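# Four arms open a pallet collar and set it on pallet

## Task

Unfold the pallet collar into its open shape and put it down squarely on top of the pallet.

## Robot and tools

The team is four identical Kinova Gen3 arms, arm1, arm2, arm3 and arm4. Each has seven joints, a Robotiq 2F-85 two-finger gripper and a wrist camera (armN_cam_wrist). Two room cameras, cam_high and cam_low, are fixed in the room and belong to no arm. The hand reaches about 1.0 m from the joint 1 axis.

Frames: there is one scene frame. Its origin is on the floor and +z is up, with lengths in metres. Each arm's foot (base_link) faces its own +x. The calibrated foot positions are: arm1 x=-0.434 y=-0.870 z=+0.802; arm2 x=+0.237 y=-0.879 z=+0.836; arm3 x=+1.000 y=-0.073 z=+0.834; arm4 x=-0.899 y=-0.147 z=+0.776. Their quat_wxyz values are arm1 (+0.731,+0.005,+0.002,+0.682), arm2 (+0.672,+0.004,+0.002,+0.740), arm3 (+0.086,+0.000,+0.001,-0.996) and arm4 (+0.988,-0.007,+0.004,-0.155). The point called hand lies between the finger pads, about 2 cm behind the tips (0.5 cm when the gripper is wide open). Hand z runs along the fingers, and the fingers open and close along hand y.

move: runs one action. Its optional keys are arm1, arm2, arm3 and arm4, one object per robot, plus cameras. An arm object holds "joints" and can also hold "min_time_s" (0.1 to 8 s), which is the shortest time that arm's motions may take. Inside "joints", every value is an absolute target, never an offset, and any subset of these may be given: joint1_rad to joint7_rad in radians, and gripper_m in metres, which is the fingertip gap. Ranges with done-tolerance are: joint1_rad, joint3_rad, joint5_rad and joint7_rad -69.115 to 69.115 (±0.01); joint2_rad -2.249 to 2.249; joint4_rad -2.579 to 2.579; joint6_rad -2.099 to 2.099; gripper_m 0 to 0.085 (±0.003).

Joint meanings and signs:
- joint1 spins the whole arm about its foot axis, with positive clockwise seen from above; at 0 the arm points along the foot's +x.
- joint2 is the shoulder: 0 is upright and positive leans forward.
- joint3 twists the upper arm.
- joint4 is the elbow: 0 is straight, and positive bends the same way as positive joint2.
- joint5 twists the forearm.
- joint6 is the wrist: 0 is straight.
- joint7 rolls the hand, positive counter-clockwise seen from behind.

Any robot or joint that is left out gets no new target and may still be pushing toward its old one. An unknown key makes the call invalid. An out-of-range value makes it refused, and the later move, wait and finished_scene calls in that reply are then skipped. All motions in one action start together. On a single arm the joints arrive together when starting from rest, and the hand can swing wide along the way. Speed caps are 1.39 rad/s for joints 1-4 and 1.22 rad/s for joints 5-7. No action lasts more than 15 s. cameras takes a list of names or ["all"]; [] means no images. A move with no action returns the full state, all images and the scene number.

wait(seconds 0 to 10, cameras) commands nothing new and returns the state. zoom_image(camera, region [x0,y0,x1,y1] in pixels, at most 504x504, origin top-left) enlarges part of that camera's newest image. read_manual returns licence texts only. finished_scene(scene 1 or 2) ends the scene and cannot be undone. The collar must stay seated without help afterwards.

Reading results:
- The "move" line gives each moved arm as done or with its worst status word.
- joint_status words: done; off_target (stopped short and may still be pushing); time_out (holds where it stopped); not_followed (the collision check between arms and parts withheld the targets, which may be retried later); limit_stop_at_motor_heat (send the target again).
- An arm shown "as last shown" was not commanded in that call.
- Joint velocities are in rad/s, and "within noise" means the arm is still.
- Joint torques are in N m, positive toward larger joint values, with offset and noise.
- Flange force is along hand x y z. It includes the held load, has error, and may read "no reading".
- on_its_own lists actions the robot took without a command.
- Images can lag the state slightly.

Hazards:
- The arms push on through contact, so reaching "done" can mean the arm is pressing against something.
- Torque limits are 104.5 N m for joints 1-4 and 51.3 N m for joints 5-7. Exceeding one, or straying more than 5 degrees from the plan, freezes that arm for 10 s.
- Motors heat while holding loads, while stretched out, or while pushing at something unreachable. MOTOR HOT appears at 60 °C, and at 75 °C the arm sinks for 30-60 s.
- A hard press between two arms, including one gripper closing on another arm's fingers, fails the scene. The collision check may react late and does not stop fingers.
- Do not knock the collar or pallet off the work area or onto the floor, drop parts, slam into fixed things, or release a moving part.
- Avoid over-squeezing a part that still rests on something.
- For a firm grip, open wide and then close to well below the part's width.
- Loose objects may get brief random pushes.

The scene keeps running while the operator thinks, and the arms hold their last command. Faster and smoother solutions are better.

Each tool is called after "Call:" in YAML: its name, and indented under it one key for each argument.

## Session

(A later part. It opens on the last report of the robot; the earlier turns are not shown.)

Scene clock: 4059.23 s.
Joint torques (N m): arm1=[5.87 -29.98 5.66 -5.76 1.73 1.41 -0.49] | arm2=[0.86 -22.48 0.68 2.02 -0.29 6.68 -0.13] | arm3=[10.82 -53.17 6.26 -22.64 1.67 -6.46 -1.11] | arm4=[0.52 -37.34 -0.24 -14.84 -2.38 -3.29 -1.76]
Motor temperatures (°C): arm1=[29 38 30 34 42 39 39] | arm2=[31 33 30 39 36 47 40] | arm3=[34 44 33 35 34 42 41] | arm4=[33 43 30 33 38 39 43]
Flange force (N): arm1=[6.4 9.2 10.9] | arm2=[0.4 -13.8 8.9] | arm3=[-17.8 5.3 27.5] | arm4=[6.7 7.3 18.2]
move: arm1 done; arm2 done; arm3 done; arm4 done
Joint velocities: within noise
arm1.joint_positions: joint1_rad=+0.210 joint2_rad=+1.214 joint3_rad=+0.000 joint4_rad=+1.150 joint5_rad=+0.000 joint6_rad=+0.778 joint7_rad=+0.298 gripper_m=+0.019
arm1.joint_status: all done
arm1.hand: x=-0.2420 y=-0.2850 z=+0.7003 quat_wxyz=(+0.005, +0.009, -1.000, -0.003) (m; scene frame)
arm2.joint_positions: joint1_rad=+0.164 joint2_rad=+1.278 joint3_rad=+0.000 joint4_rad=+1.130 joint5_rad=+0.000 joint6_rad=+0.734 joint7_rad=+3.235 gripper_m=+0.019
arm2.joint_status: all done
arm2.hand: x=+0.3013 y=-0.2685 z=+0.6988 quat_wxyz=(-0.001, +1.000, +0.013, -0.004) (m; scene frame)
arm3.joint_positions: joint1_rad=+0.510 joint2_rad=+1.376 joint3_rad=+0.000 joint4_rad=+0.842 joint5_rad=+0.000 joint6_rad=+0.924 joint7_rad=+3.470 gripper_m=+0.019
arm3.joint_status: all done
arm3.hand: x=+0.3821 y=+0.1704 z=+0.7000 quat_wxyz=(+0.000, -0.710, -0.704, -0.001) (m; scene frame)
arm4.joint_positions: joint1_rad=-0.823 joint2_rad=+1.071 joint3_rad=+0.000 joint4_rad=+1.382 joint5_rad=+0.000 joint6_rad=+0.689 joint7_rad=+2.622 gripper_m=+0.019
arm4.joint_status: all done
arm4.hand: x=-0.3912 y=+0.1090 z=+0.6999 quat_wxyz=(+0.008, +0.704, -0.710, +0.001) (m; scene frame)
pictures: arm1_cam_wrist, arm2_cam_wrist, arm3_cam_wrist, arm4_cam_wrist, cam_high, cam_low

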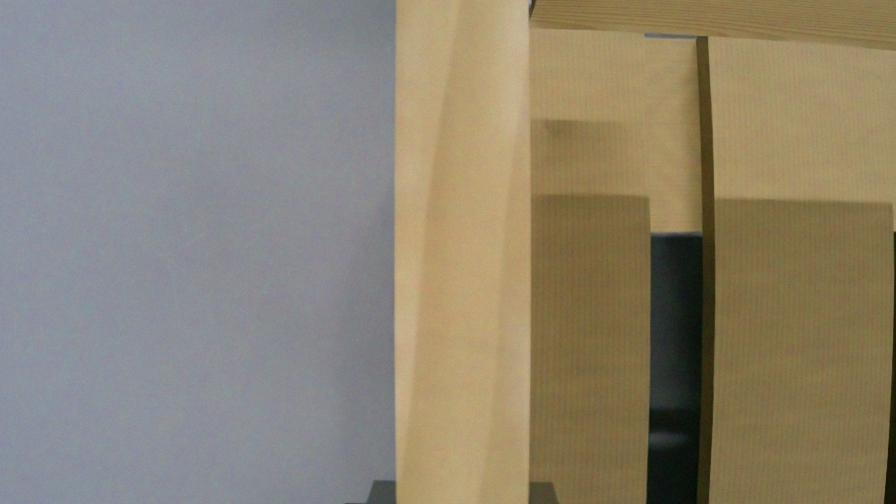

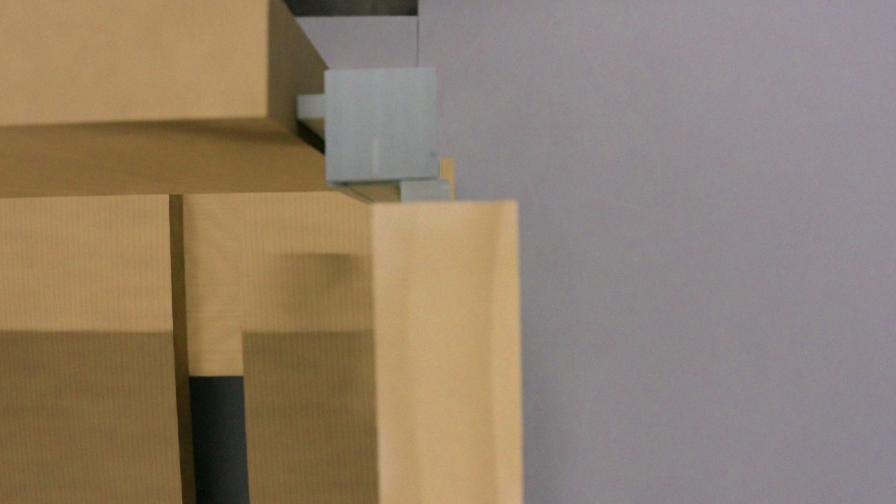

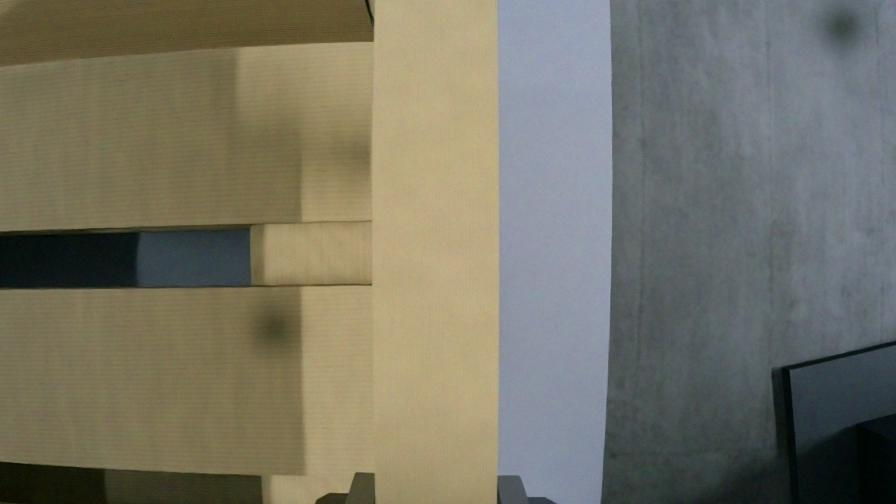

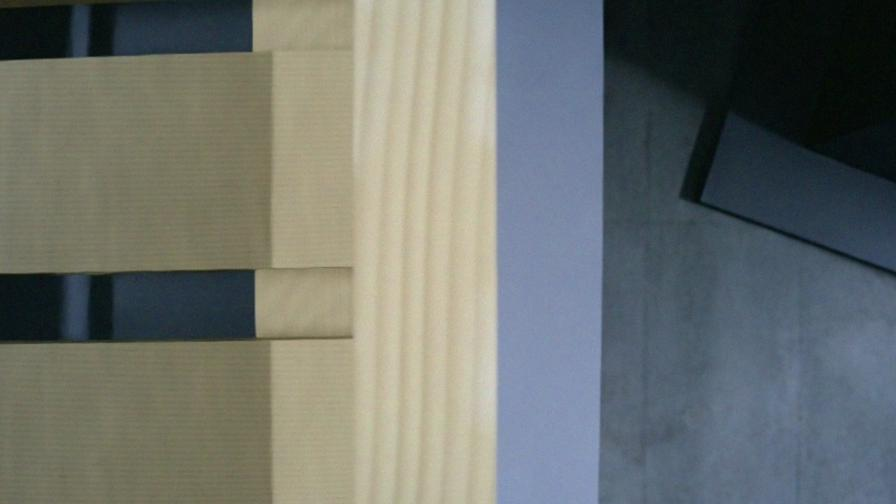

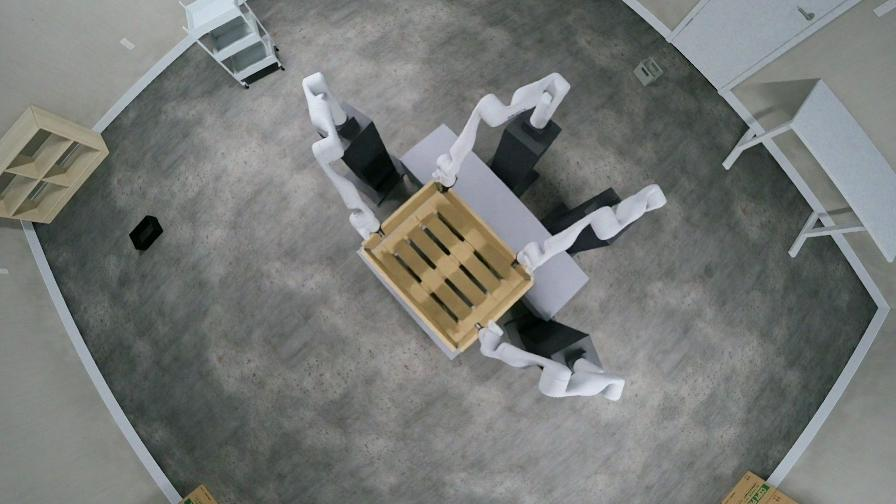

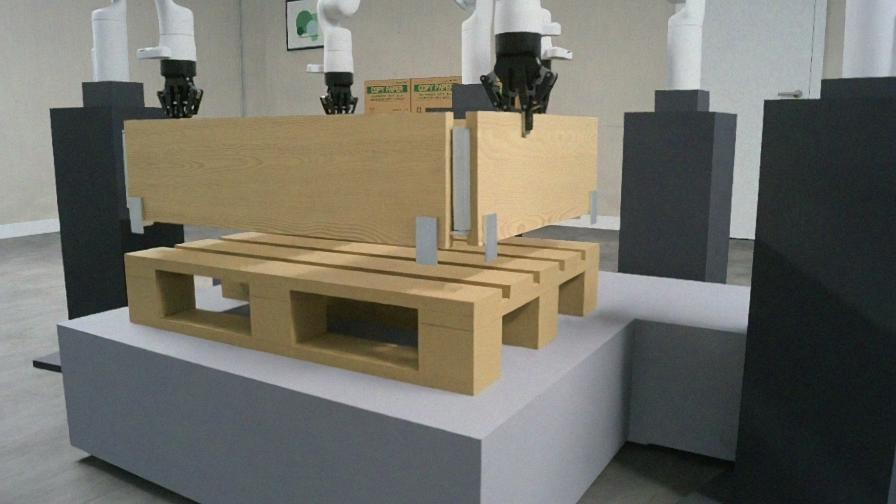

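Call:
zoom_image:
  camera: "cam_low"
  region: [400, 200, 520, 310]

Call:
zoom_image:
  camera: "cam_low"
  region: [110, 180, 230, 290]

Call:
zoom_image:
  camera: "cam_low"
  region: [520, 170, 640, 280]

Call:
zoom_image:
  camera: "cam_low"
  region: [400, 90, 520, 200]

Call:
zoom_image:
  camera: "cam_low"
  region: [110, 90, 230, 200]

Call:
zoom_image:
  camera: "cam_low"
  region: [520, 90, 640, 200]

Scaled by 4.200 from the camera's 896x504 image, which has a finer 1280x720 frame.

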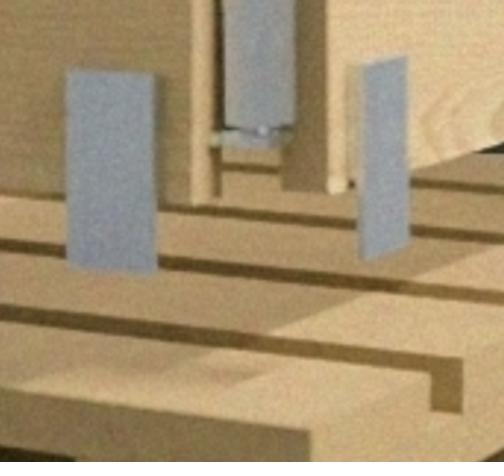

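Scaled by 4.200 from the camera's 896x504 image, which has a finer 1280x720 frame.

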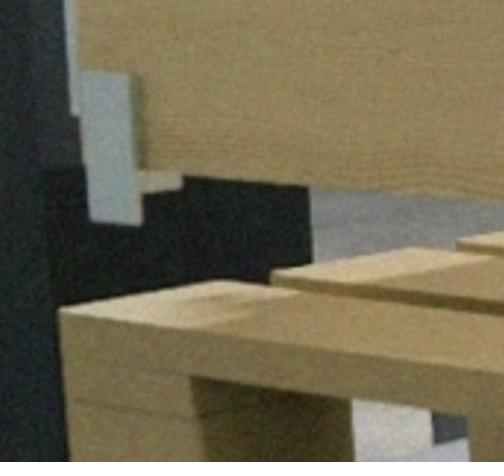

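Scaled by 4.200 from the camera's 896x504 image, which has a finer 1280x720 frame.

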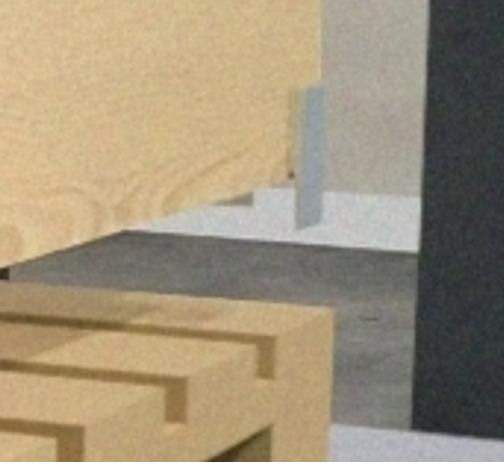

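Scaled by 4.200 from the camera's 896x504 image, which has a finer 1280x720 frame.

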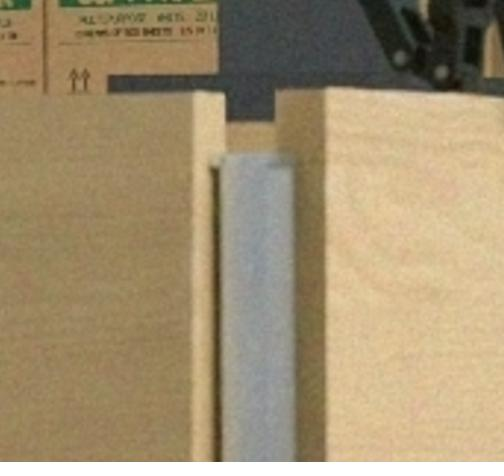

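Scaled by 4.200 from the camera's 896x504 image, which has a finer 1280x720 frame.

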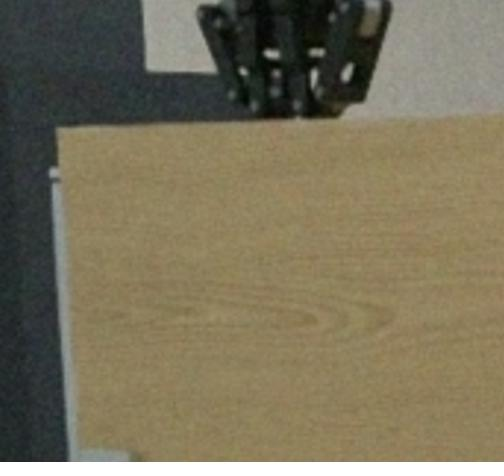

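Scaled by 4.200 from the camera's 896x504 image, which has a finer 1280x720 frame.

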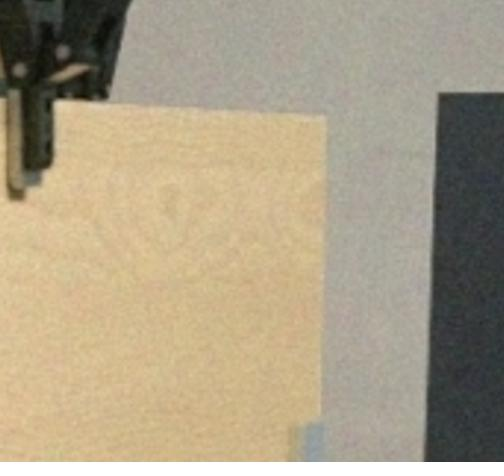

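Call:
move:
  arm1: {"joints":{"joint1_rad":0.2072,"joint2_rad":1.2304,"joint3_rad":0,"joint4_rad":1.1485,"joint5_rad":0,"joint6_rad":0.7627,"joint7_rad":0.3026},"min_time_s":3}
  arm2: {"joints":{"joint1_rad":0.1596,"joint2_rad":1.3043,"joint3_rad":0,"joint4_rad":1.1019,"joint5_rad":0,"joint6_rad":0.7355,"joint7_rad":3.239},"min_time_s":3}
  arm3: {"joints":{"joint1_rad":0.5101,"joint2_rad":1.4172,"joint3_rad":0,"joint4_rad":0.7726,"joint5_rad":0,"joint6_rad":0.9518,"joint7_rad":3.4827},"min_time_s":3}
  arm4: {"joints":{"joint1_rad":-0.8267,"joint2_rad":1.0804,"joint3_rad":0,"joint4_rad":1.4072,"joint5_rad":0,"joint6_rad":0.654,"joint7_rad":2.6294},"min_time_s":3}
  cameras: ["all"]

Call:
zoom_image:
  camera: "cam_low"
  region: [400, 200, 520, 310]

Call:
zoom_image:
  camera: "cam_low"
  region: [110, 180, 230, 290]

Call:
zoom_image:
  camera: "cam_low"
  region: [520, 170, 640, 280]

Scene clock: 4481.23 s.
Joint torques (N m): arm1=[6.05 -30 6.14 -5.19 2.01 1.6 -0.31] | arm2=[0.42 -24.56 0.66 -1.22 -0.05 4.96 0.1] | arm3=[6.91 -53.16 2.83 -21.92 0.19 -5.94 -1.23] | arm4=[-0.09 -37.54 -0.81 -14.84 -2.58 -3.55 -1.74]
Motor temperatures (°C): arm1=[29 39 30 35 42 39 39] | arm2=[31 34 30 38 35 45 40] | arm3=[32 47 32 37 34 43 41] | arm4=[33 44 30 35 37 39 43]
Flange force (N): arm1=[6.4 10.9 11.5] | arm2=[-0.2 -6.5 8.0] | arm3=[-11.0 4.6 27.8] | arm4=[7.7 6.9 18.4]
move: arm1 done; arm2 done; arm3 done; arm4 done
Joint velocities: within noise
arm1.joint_positions: joint1_rad=+0.207 joint2_rad=+1.230 joint3_rad=+0.000 joint4_rad=+1.148 joint5_rad=+0.000 joint6_rad=+0.763 joint7_rad=+0.303 gripper_m=+0.019
arm1.joint_status: all done
arm1.hand: x=-0.2442 y=-0.2853 z=+0.6904 quat_wxyz=(+0.005, +0.013, -1.000, -0.003) (m; scene frame)
arm2.joint_positions: joint1_rad=+0.160 joint2_rad=+1.304 joint3_rad=+0.000 joint4_rad=+1.102 joint5_rad=+0.000 joint6_rad=+0.735 joint7_rad=+3.239 gripper_m=+0.019
arm2.joint_status: all done
arm2.hand: x=+0.2990 y=-0.2648 z=+0.6887 quat_wxyz=(-0.001, +1.000, +0.017, -0.004) (m; scene frame)
arm3.joint_positions: joint1_rad=+0.510 joint2_rad=+1.417 joint3_rad=+0.000 joint4_rad=+0.773 joint5_rad=+0.000 joint6_rad=+0.952 joint7_rad=+3.483 gripper_m=+0.019
arm3.joint_status: all done
arm3.hand: x=+0.3744 y=+0.1734 z=+0.6900 quat_wxyz=(+0.001, -0.706, -0.708, -0.001) (m; scene frame)
arm4.joint_positions: joint1_rad=-0.827 joint2_rad=+1.080 joint3_rad=+0.000 joint4_rad=+1.407 joint5_rad=+0.000 joint6_rad=+0.654 joint7_rad=+2.629 gripper_m=+0.019
arm4.joint_status: all done
arm4.hand: x=-0.3982 y=+0.1077 z=+0.6899 quat_wxyz=(+0.008, +0.708, -0.706, +0.001) (m; scene frame)
pictures: arm1_cam_wrist, arm2_cam_wrist, arm3_cam_wrist, arm4_cam_wrist, cam_high, cam_low

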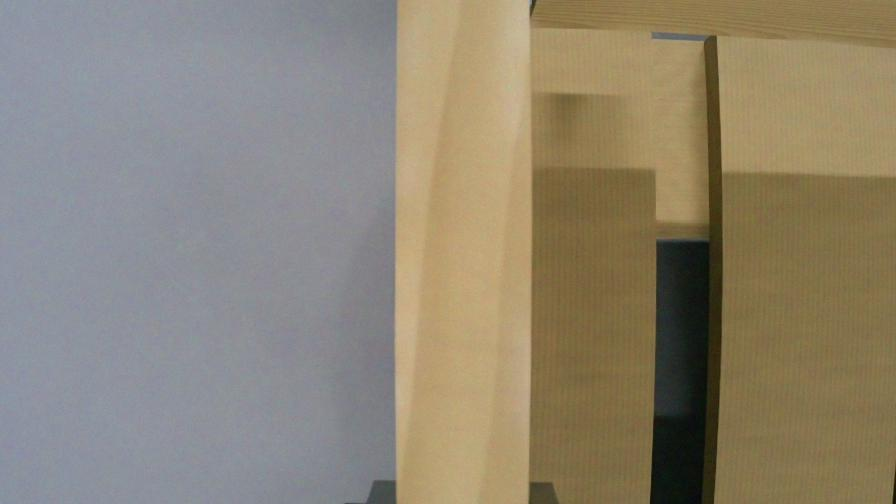

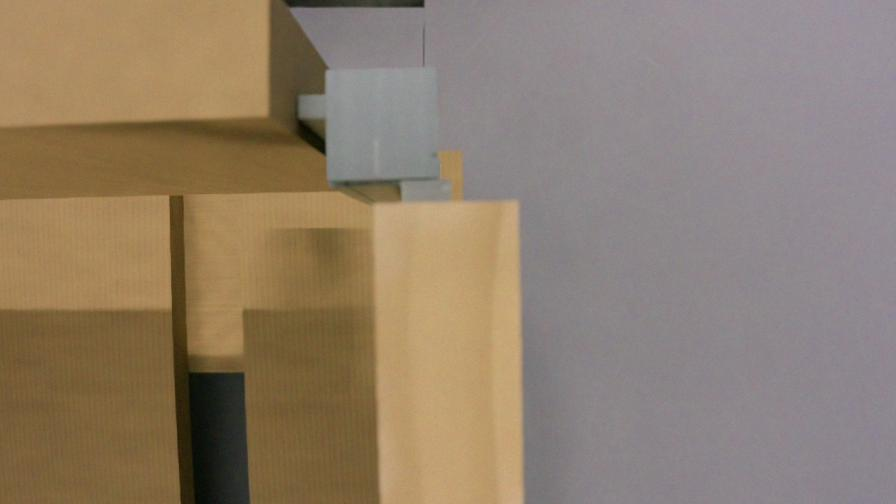

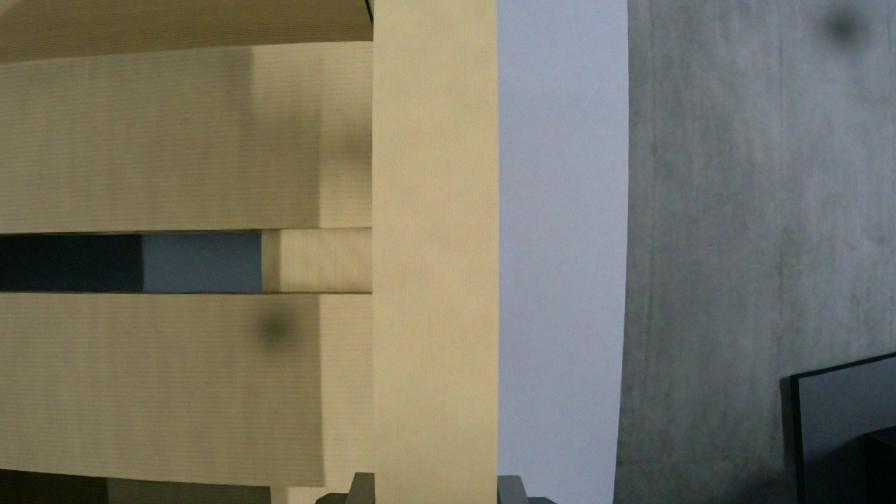

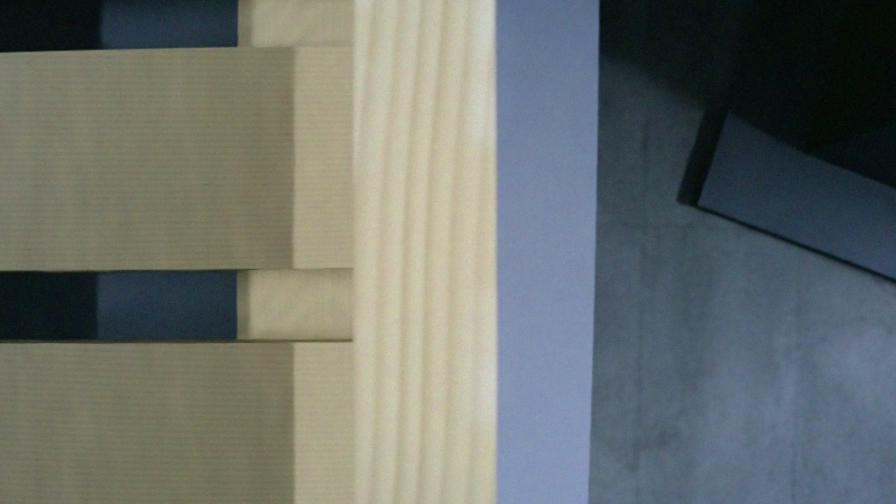

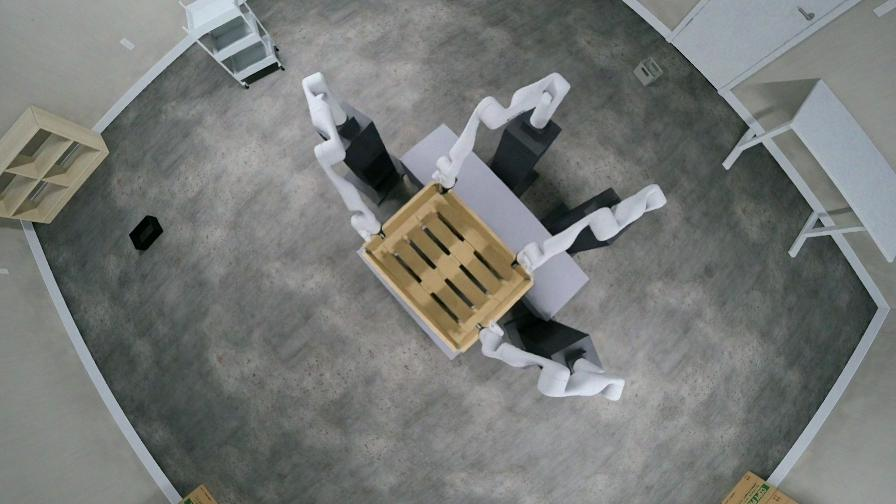

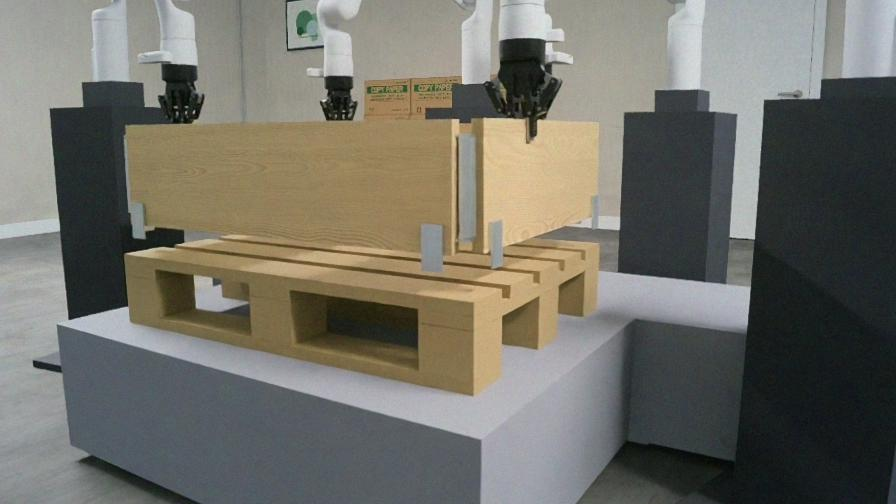

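Scaled by 4.200 from the camera's 896x504 image, which has a finer 1280x720 frame.

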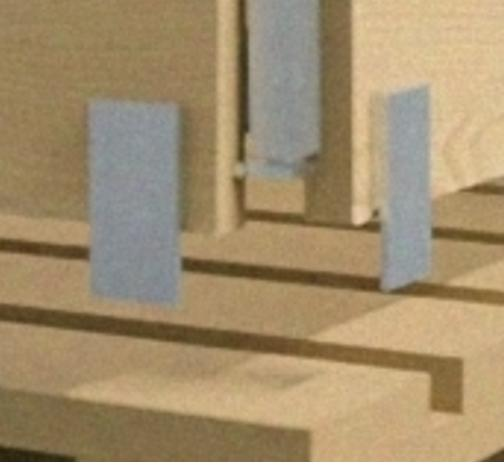

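Scaled by 4.200 from the camera's 896x504 image, which has a finer 1280x720 frame.

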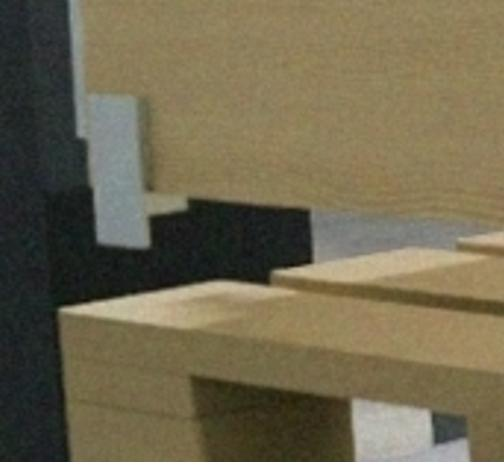

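Scaled by 4.200 from the camera's 896x504 image, which has a finer 1280x720 frame.

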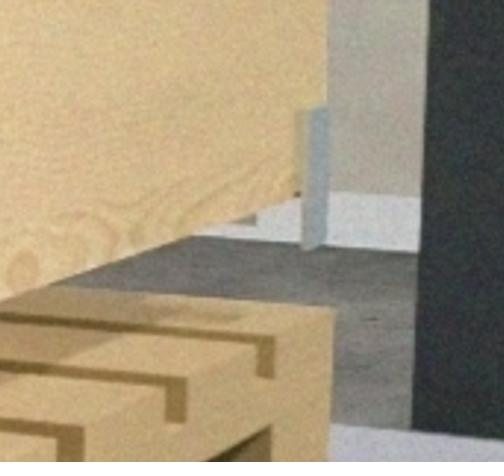

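Call:
zoom_image:
  camera: "arm1_cam_wrist"
  region: [500, 0, 896, 260]

Call:
zoom_image:
  camera: "arm2_cam_wrist"
  region: [230, 0, 550, 240]

Call:
zoom_image:
  camera: "cam_high"
  region: [350, 180, 450, 270]

Call:
zoom_image:
  camera: "cam_high"
  region: [420, 270, 540, 360]

Scaled by 1.273 from the camera's 896x504 image, which has a finer 1280x720 frame.

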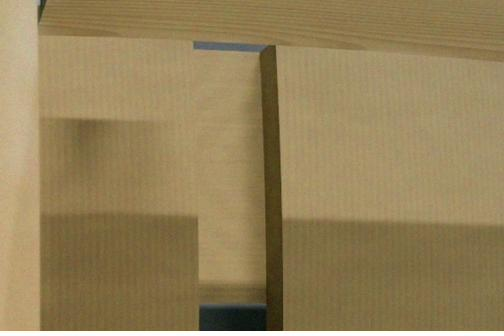

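Scaled by 1.575 from the camera's 896x504 image, which has a finer 1280x720 frame.

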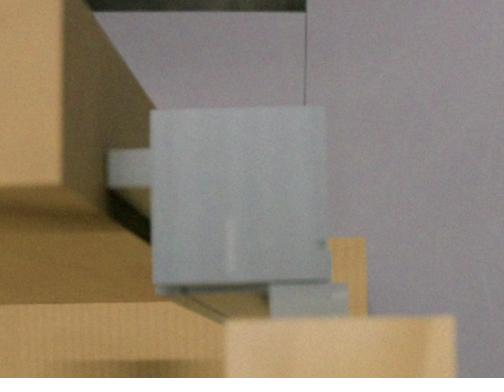

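Scaled by 5.040 from the camera's 896x504 image, which has a finer 1280x720 frame.

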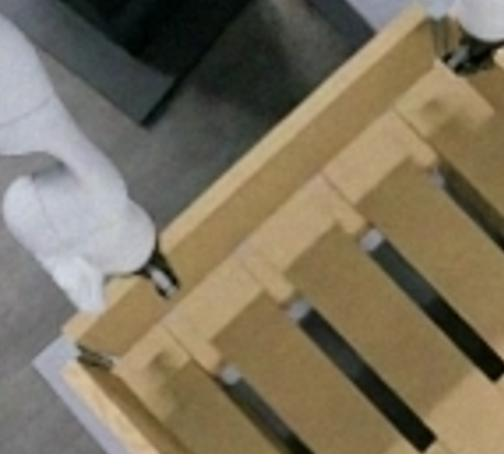

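Scaled by 4.200 from the camera's 896x504 image, which has a finer 1280x720 frame.

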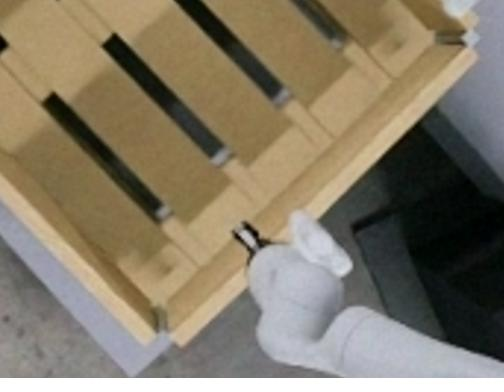

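Call:
move:
  arm1: {"joints":{"joint1_rad":0.2103,"joint2_rad":1.2481,"joint3_rad":0,"joint4_rad":1.1446,"joint5_rad":0,"joint6_rad":0.7489,"joint7_rad":0.3117},"min_time_s":3}
  arm2: {"joints":{"joint1_rad":0.1619,"joint2_rad":1.3293,"joint3_rad":0,"joint4_rad":1.0755,"joint5_rad":0,"joint6_rad":0.7368,"joint7_rad":3.2473},"min_time_s":3}
  arm3: {"joints":{"joint1_rad":0.5123,"joint2_rad":1.4445,"joint3_rad":0,"joint4_rad":0.74,"joint5_rad":0,"joint6_rad":0.9572,"joint7_rad":3.4919},"min_time_s":3}
  arm4: {"joints":{"joint1_rad":-0.8251,"joint2_rad":1.0971,"joint3_rad":0,"joint4_rad":1.4104,"joint5_rad":0,"joint6_rad":0.6341,"joint7_rad":2.6381},"min_time_s":3}
  cameras: ["cam_low","arm1_cam_wrist","arm2_cam_wrist"]

Call:
zoom_image:
  camera: "cam_low"
  region: [400, 200, 520, 310]

Call:
zoom_image:
  camera: "cam_low"
  region: [110, 180, 230, 290]

Call:
zoom_image:
  camera: "cam_low"
  region: [520, 170, 640, 280]

Call:
zoom_image:
  camera: "arm1_cam_wrist"
  region: [500, 0, 896, 260]

Call:
zoom_image:
  camera: "arm2_cam_wrist"
  region: [230, 0, 550, 240]

Scene clock: 4713.03 s.
Joint torques (N m): arm1=[6.3 -28.99 6.15 -3.29 1.96 2.52 -0.34] | arm2=[0.88 -26.45 1.2 -4 0.21 3.49 0.08] | arm3=[4.03 -53.1 0.58 -21.45 -0.85 -5.62 -1.28] | arm4=[-1.24 -38.05 -2.15 -15.39 -2.98 -3.99 -1.82]
Motor temperatures (°C): arm1=[29 39 30 35 42 38 39] | arm2=[30 34 30 38 35 45 40] | arm3=[31 48 31 37 34 43 41] | arm4=[33 44 30 34 38 39 43]
Flange force (N): arm1=[5.2 15.1 12.2] | arm2=[-1.7 -0.3 7.2] | arm3=[-6.3 4.6 28.1] | arm4=[10.1 7.1 18.2]
move: arm1 done; arm2 done; arm3 done; arm4 done
Joint velocities: within noise
arm1.joint_positions: joint1_rad=+0.210 joint2_rad=+1.248 joint3_rad=+0.000 joint4_rad=+1.145 joint5_rad=+0.000 joint6_rad=+0.749 joint7_rad=+0.312 gripper_m=+0.019
arm1.joint_status: all done
arm1.hand: x=-0.2427 y=-0.2866 z=+0.6803 quat_wxyz=(+0.005, +0.016, -1.000, -0.003) (m; scene frame)
arm2.joint_positions: joint1_rad=+0.162 joint2_rad=+1.329 joint3_rad=+0.000 joint4_rad=+1.075 joint5_rad=+0.000 joint6_rad=+0.737 joint7_rad=+3.247 gripper_m=+0.019
arm2.joint_status: all done
arm2.hand: x=+0.3005 y=-0.2619 z=+0.6788 quat_wxyz=(-0.001, +1.000, +0.020, -0.004) (m; scene frame)
arm3.joint_positions: joint1_rad=+0.512 joint2_rad=+1.445 joint3_rad=+0.000 joint4_rad=+0.740 joint5_rad=+0.000 joint6_rad=+0.957 joint7_rad=+3.492 gripper_m=+0.019
arm3.joint_status: all done
arm3.hand: x=+0.3726 y=+0.1756 z=+0.6800 quat_wxyz=(+0.000, -0.704, -0.711, -0.001) (m; scene frame)
arm4.joint_positions: joint1_rad=-0.825 joint2_rad=+1.097 joint3_rad=+0.000 joint4_rad=+1.410 joint5_rad=+0.000 joint6_rad=+0.634 joint7_rad=+2.638 gripper_m=+0.019
arm4.joint_status: all done
arm4.hand: x=-0.3994 y=+0.1059 z=+0.6799 quat_wxyz=(+0.008, +0.710, -0.704, +0.001) (m; scene frame)
pictures: arm1_cam_wrist, arm2_cam_wrist, cam_low

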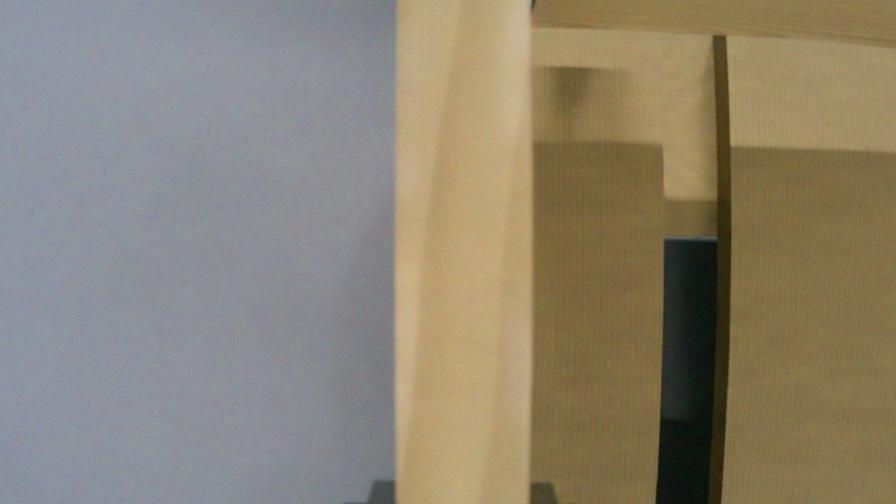

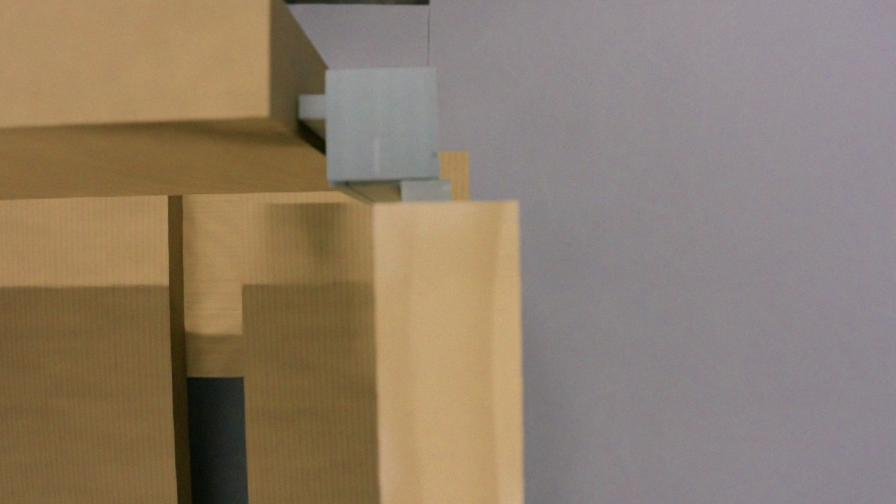

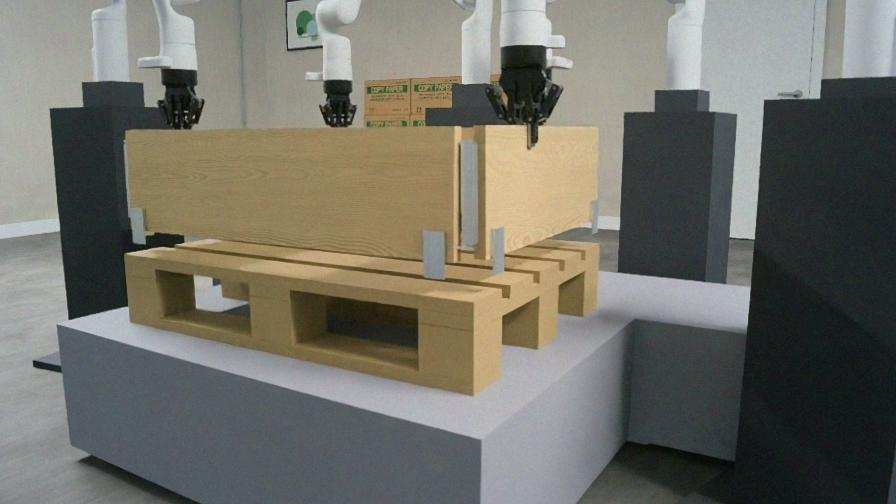

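Scaled by 4.200 from the camera's 896x504 image, which has a finer 1280x720 frame.

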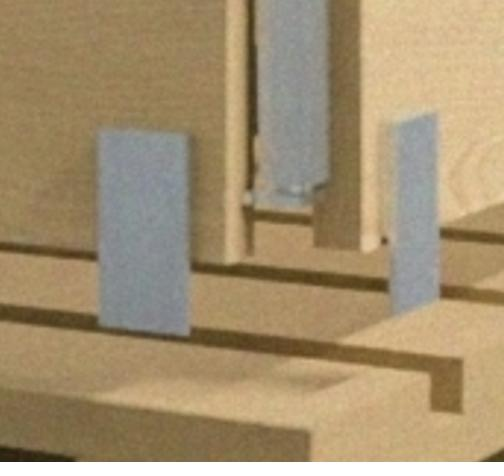

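Scaled by 4.200 from the camera's 896x504 image, which has a finer 1280x720 frame.

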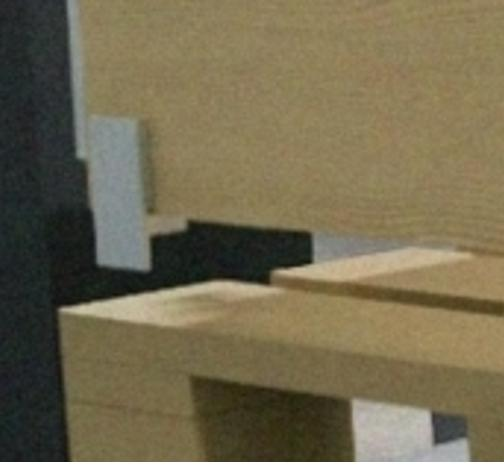

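Scaled by 4.200 from the camera's 896x504 image, which has a finer 1280x720 frame.

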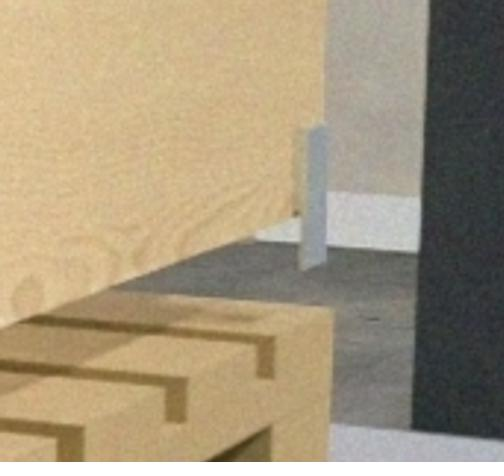

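Scaled by 1.273 from the camera's 896x504 image, which has a finer 1280x720 frame.

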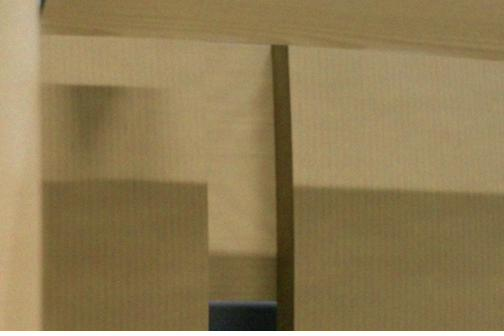

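Scaled by 1.575 from the camera's 896x504 image, which has a finer 1280x720 frame.

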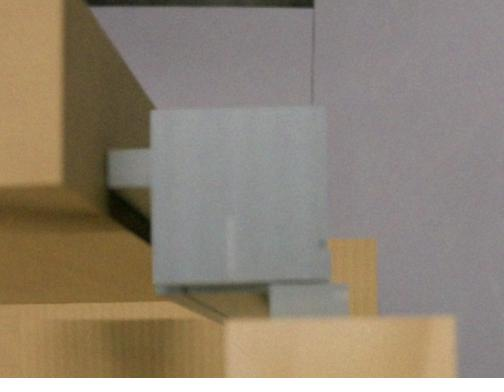

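Call:
move:
  arm1: {"joints":{"joint1_rad":0.2104,"joint2_rad":1.2732,"joint3_rad":0,"joint4_rad":1.1332,"joint5_rad":0,"joint6_rad":0.7351,"joint7_rad":0.3118},"min_time_s":3}
  arm2: {"joints":{"joint1_rad":0.1621,"joint2_rad":1.3556,"joint3_rad":0,"joint4_rad":1.0599,"joint5_rad":0,"joint6_rad":0.7261,"joint7_rad":3.2475},"min_time_s":3}
  arm3: {"joints":{"joint1_rad":0.5123,"joint2_rad":1.4713,"joint3_rad":0,"joint4_rad":0.7201,"joint5_rad":0,"joint6_rad":0.9502,"joint7_rad":3.4919},"min_time_s":3}
  arm4: {"joints":{"joint1_rad":-0.8225,"joint2_rad":1.1216,"joint3_rad":0,"joint4_rad":1.4064,"joint5_rad":0,"joint6_rad":0.6136,"joint7_rad":2.6406},"min_time_s":3}
  cameras: ["cam_low","arm2_cam_wrist"]

Call:
zoom_image:
  camera: "cam_low"
  region: [400, 200, 520, 310]

Call:
zoom_image:
  camera: "cam_low"
  region: [110, 180, 230, 290]

Call:
zoom_image:
  camera: "cam_low"
  region: [520, 170, 640, 280]

Call:
zoom_image:
  camera: "arm2_cam_wrist"
  region: [230, 0, 550, 240]

Scene clock: 4811.90 s.
Joint torques (N m): arm1=[4.01 -31.42 4.1 -8.07 0.99 -0.28 -0.53] | arm2=[1.09 -26.72 1.21 -3.63 -0.07 3.69 -0.14] | arm3=[4.65 -52.23 0.92 -20.35 -0.7 -4.96 -1.32] | arm4=[3.36 -36.61 2.57 -11.89 -1.44 -1.92 -1.71]
Motor temperatures (°C): arm1=[29 39 30 35 42 38 39] | arm2=[30 35 30 38 35 44 40] | arm3=[31 48 31 37 34 43 41] | arm4=[33 44 30 33 38 39 43]
Flange force (N): arm1=[5.3 3.0 9.7] | arm2=[-1.5 -1.5 8.1] | arm3=[-6.4 2.4 28.0] | arm4=[0.1 5.9 19.8]
move: arm1 done; arm2 done; arm3 done; arm4 done
Joint velocities: within noise
arm1.joint_positions: joint1_rad=+0.210 joint2_rad=+1.273 joint3_rad=+0.000 joint4_rad=+1.133 joint5_rad=+0.000 joint6_rad=+0.735 joint7_rad=+0.312 gripper_m=+0.019
arm1.joint_status: all done
arm1.hand: x=-0.2428 y=-0.2864 z=+0.6674 quat_wxyz=(+0.005, +0.016, -1.000, -0.003) (m; scene frame)
arm2.joint_positions: joint1_rad=+0.162 joint2_rad=+1.356 joint3_rad=+0.000 joint4_rad=+1.060 joint5_rad=+0.000 joint6_rad=+0.726 joint7_rad=+3.247 gripper_m=+0.019
arm2.joint_status: all done
arm2.hand: x=+0.3006 y=-0.2619 z=+0.6658 quat_wxyz=(-0.001, +1.000, +0.020, -0.004) (m; scene frame)
arm3.joint_positions: joint1_rad=+0.512 joint2_rad=+1.471 joint3_rad=+0.000 joint4_rad=+0.720 joint5_rad=+0.000 joint6_rad=+0.950 joint7_rad=+3.492 gripper_m=+0.019
arm3.joint_status: all done
arm3.hand: x=+0.3726 y=+0.1757 z=+0.6670 quat_wxyz=(+0.001, -0.704, -0.711, -0.001) (m; scene frame)
arm4.joint_positions: joint1_rad=-0.823 joint2_rad=+1.122 joint3_rad=+0.000 joint4_rad=+1.406 joint5_rad=+0.000 joint6_rad=+0.614 joint7_rad=+2.641 gripper_m=+0.019
arm4.joint_status: all done
arm4.hand: x=-0.3995 y=+0.1042 z=+0.6670 quat_wxyz=(+0.008, +0.710, -0.704, +0.001) (m; scene frame)
pictures: arm2_cam_wrist, cam_low

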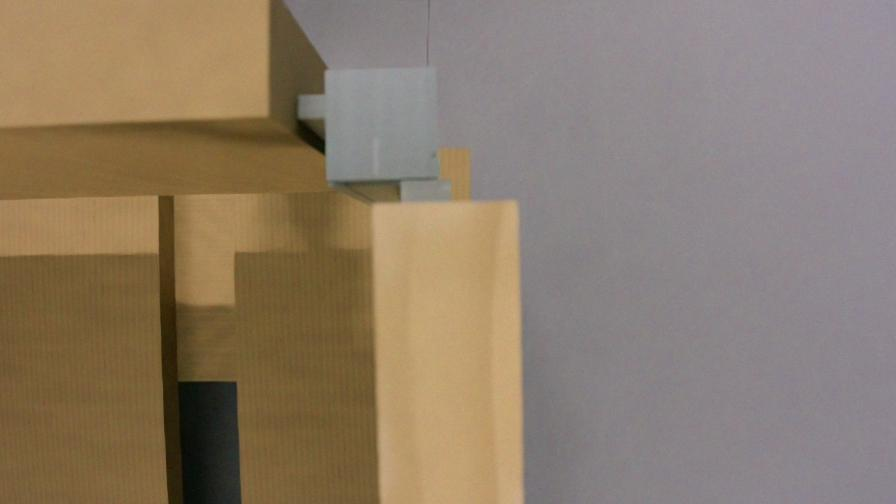

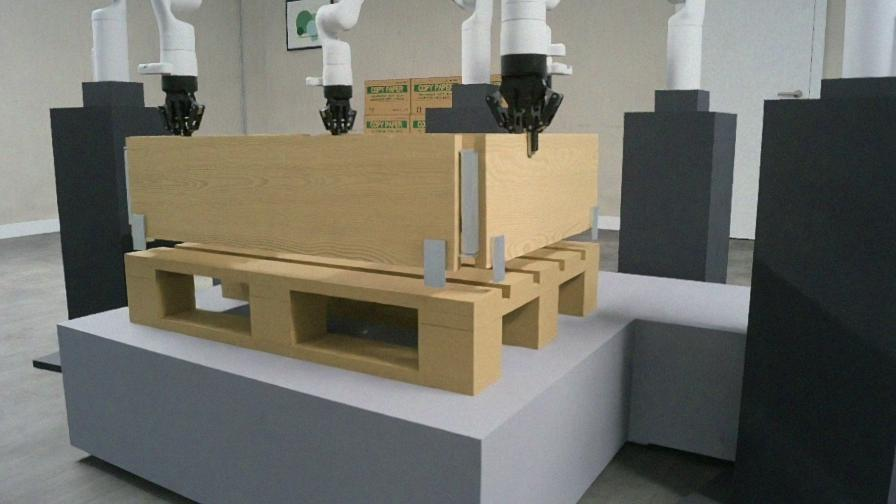

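Scaled by 4.200 from the camera's 896x504 image, which has a finer 1280x720 frame.

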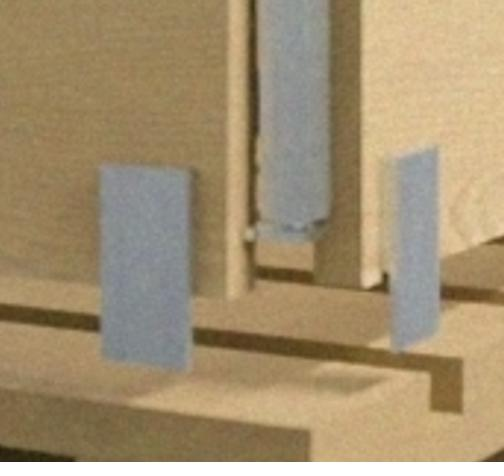

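Scaled by 4.200 from the camera's 896x504 image, which has a finer 1280x720 frame.

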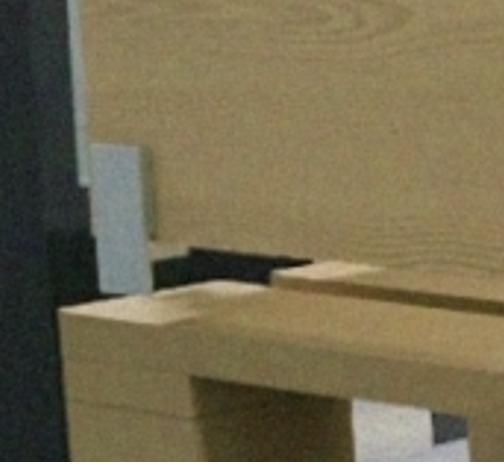

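Scaled by 4.200 from the camera's 896x504 image, which has a finer 1280x720 frame.

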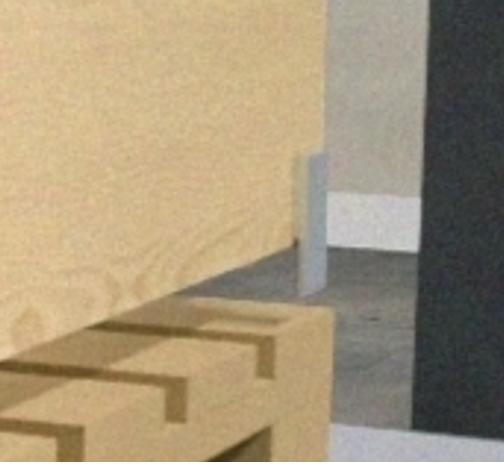

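Scaled by 1.575 from the camera's 896x504 image, which has a finer 1280x720 frame.

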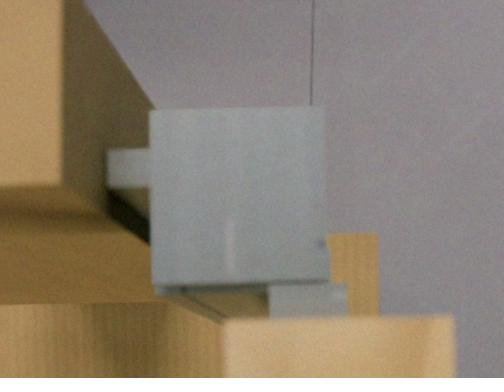

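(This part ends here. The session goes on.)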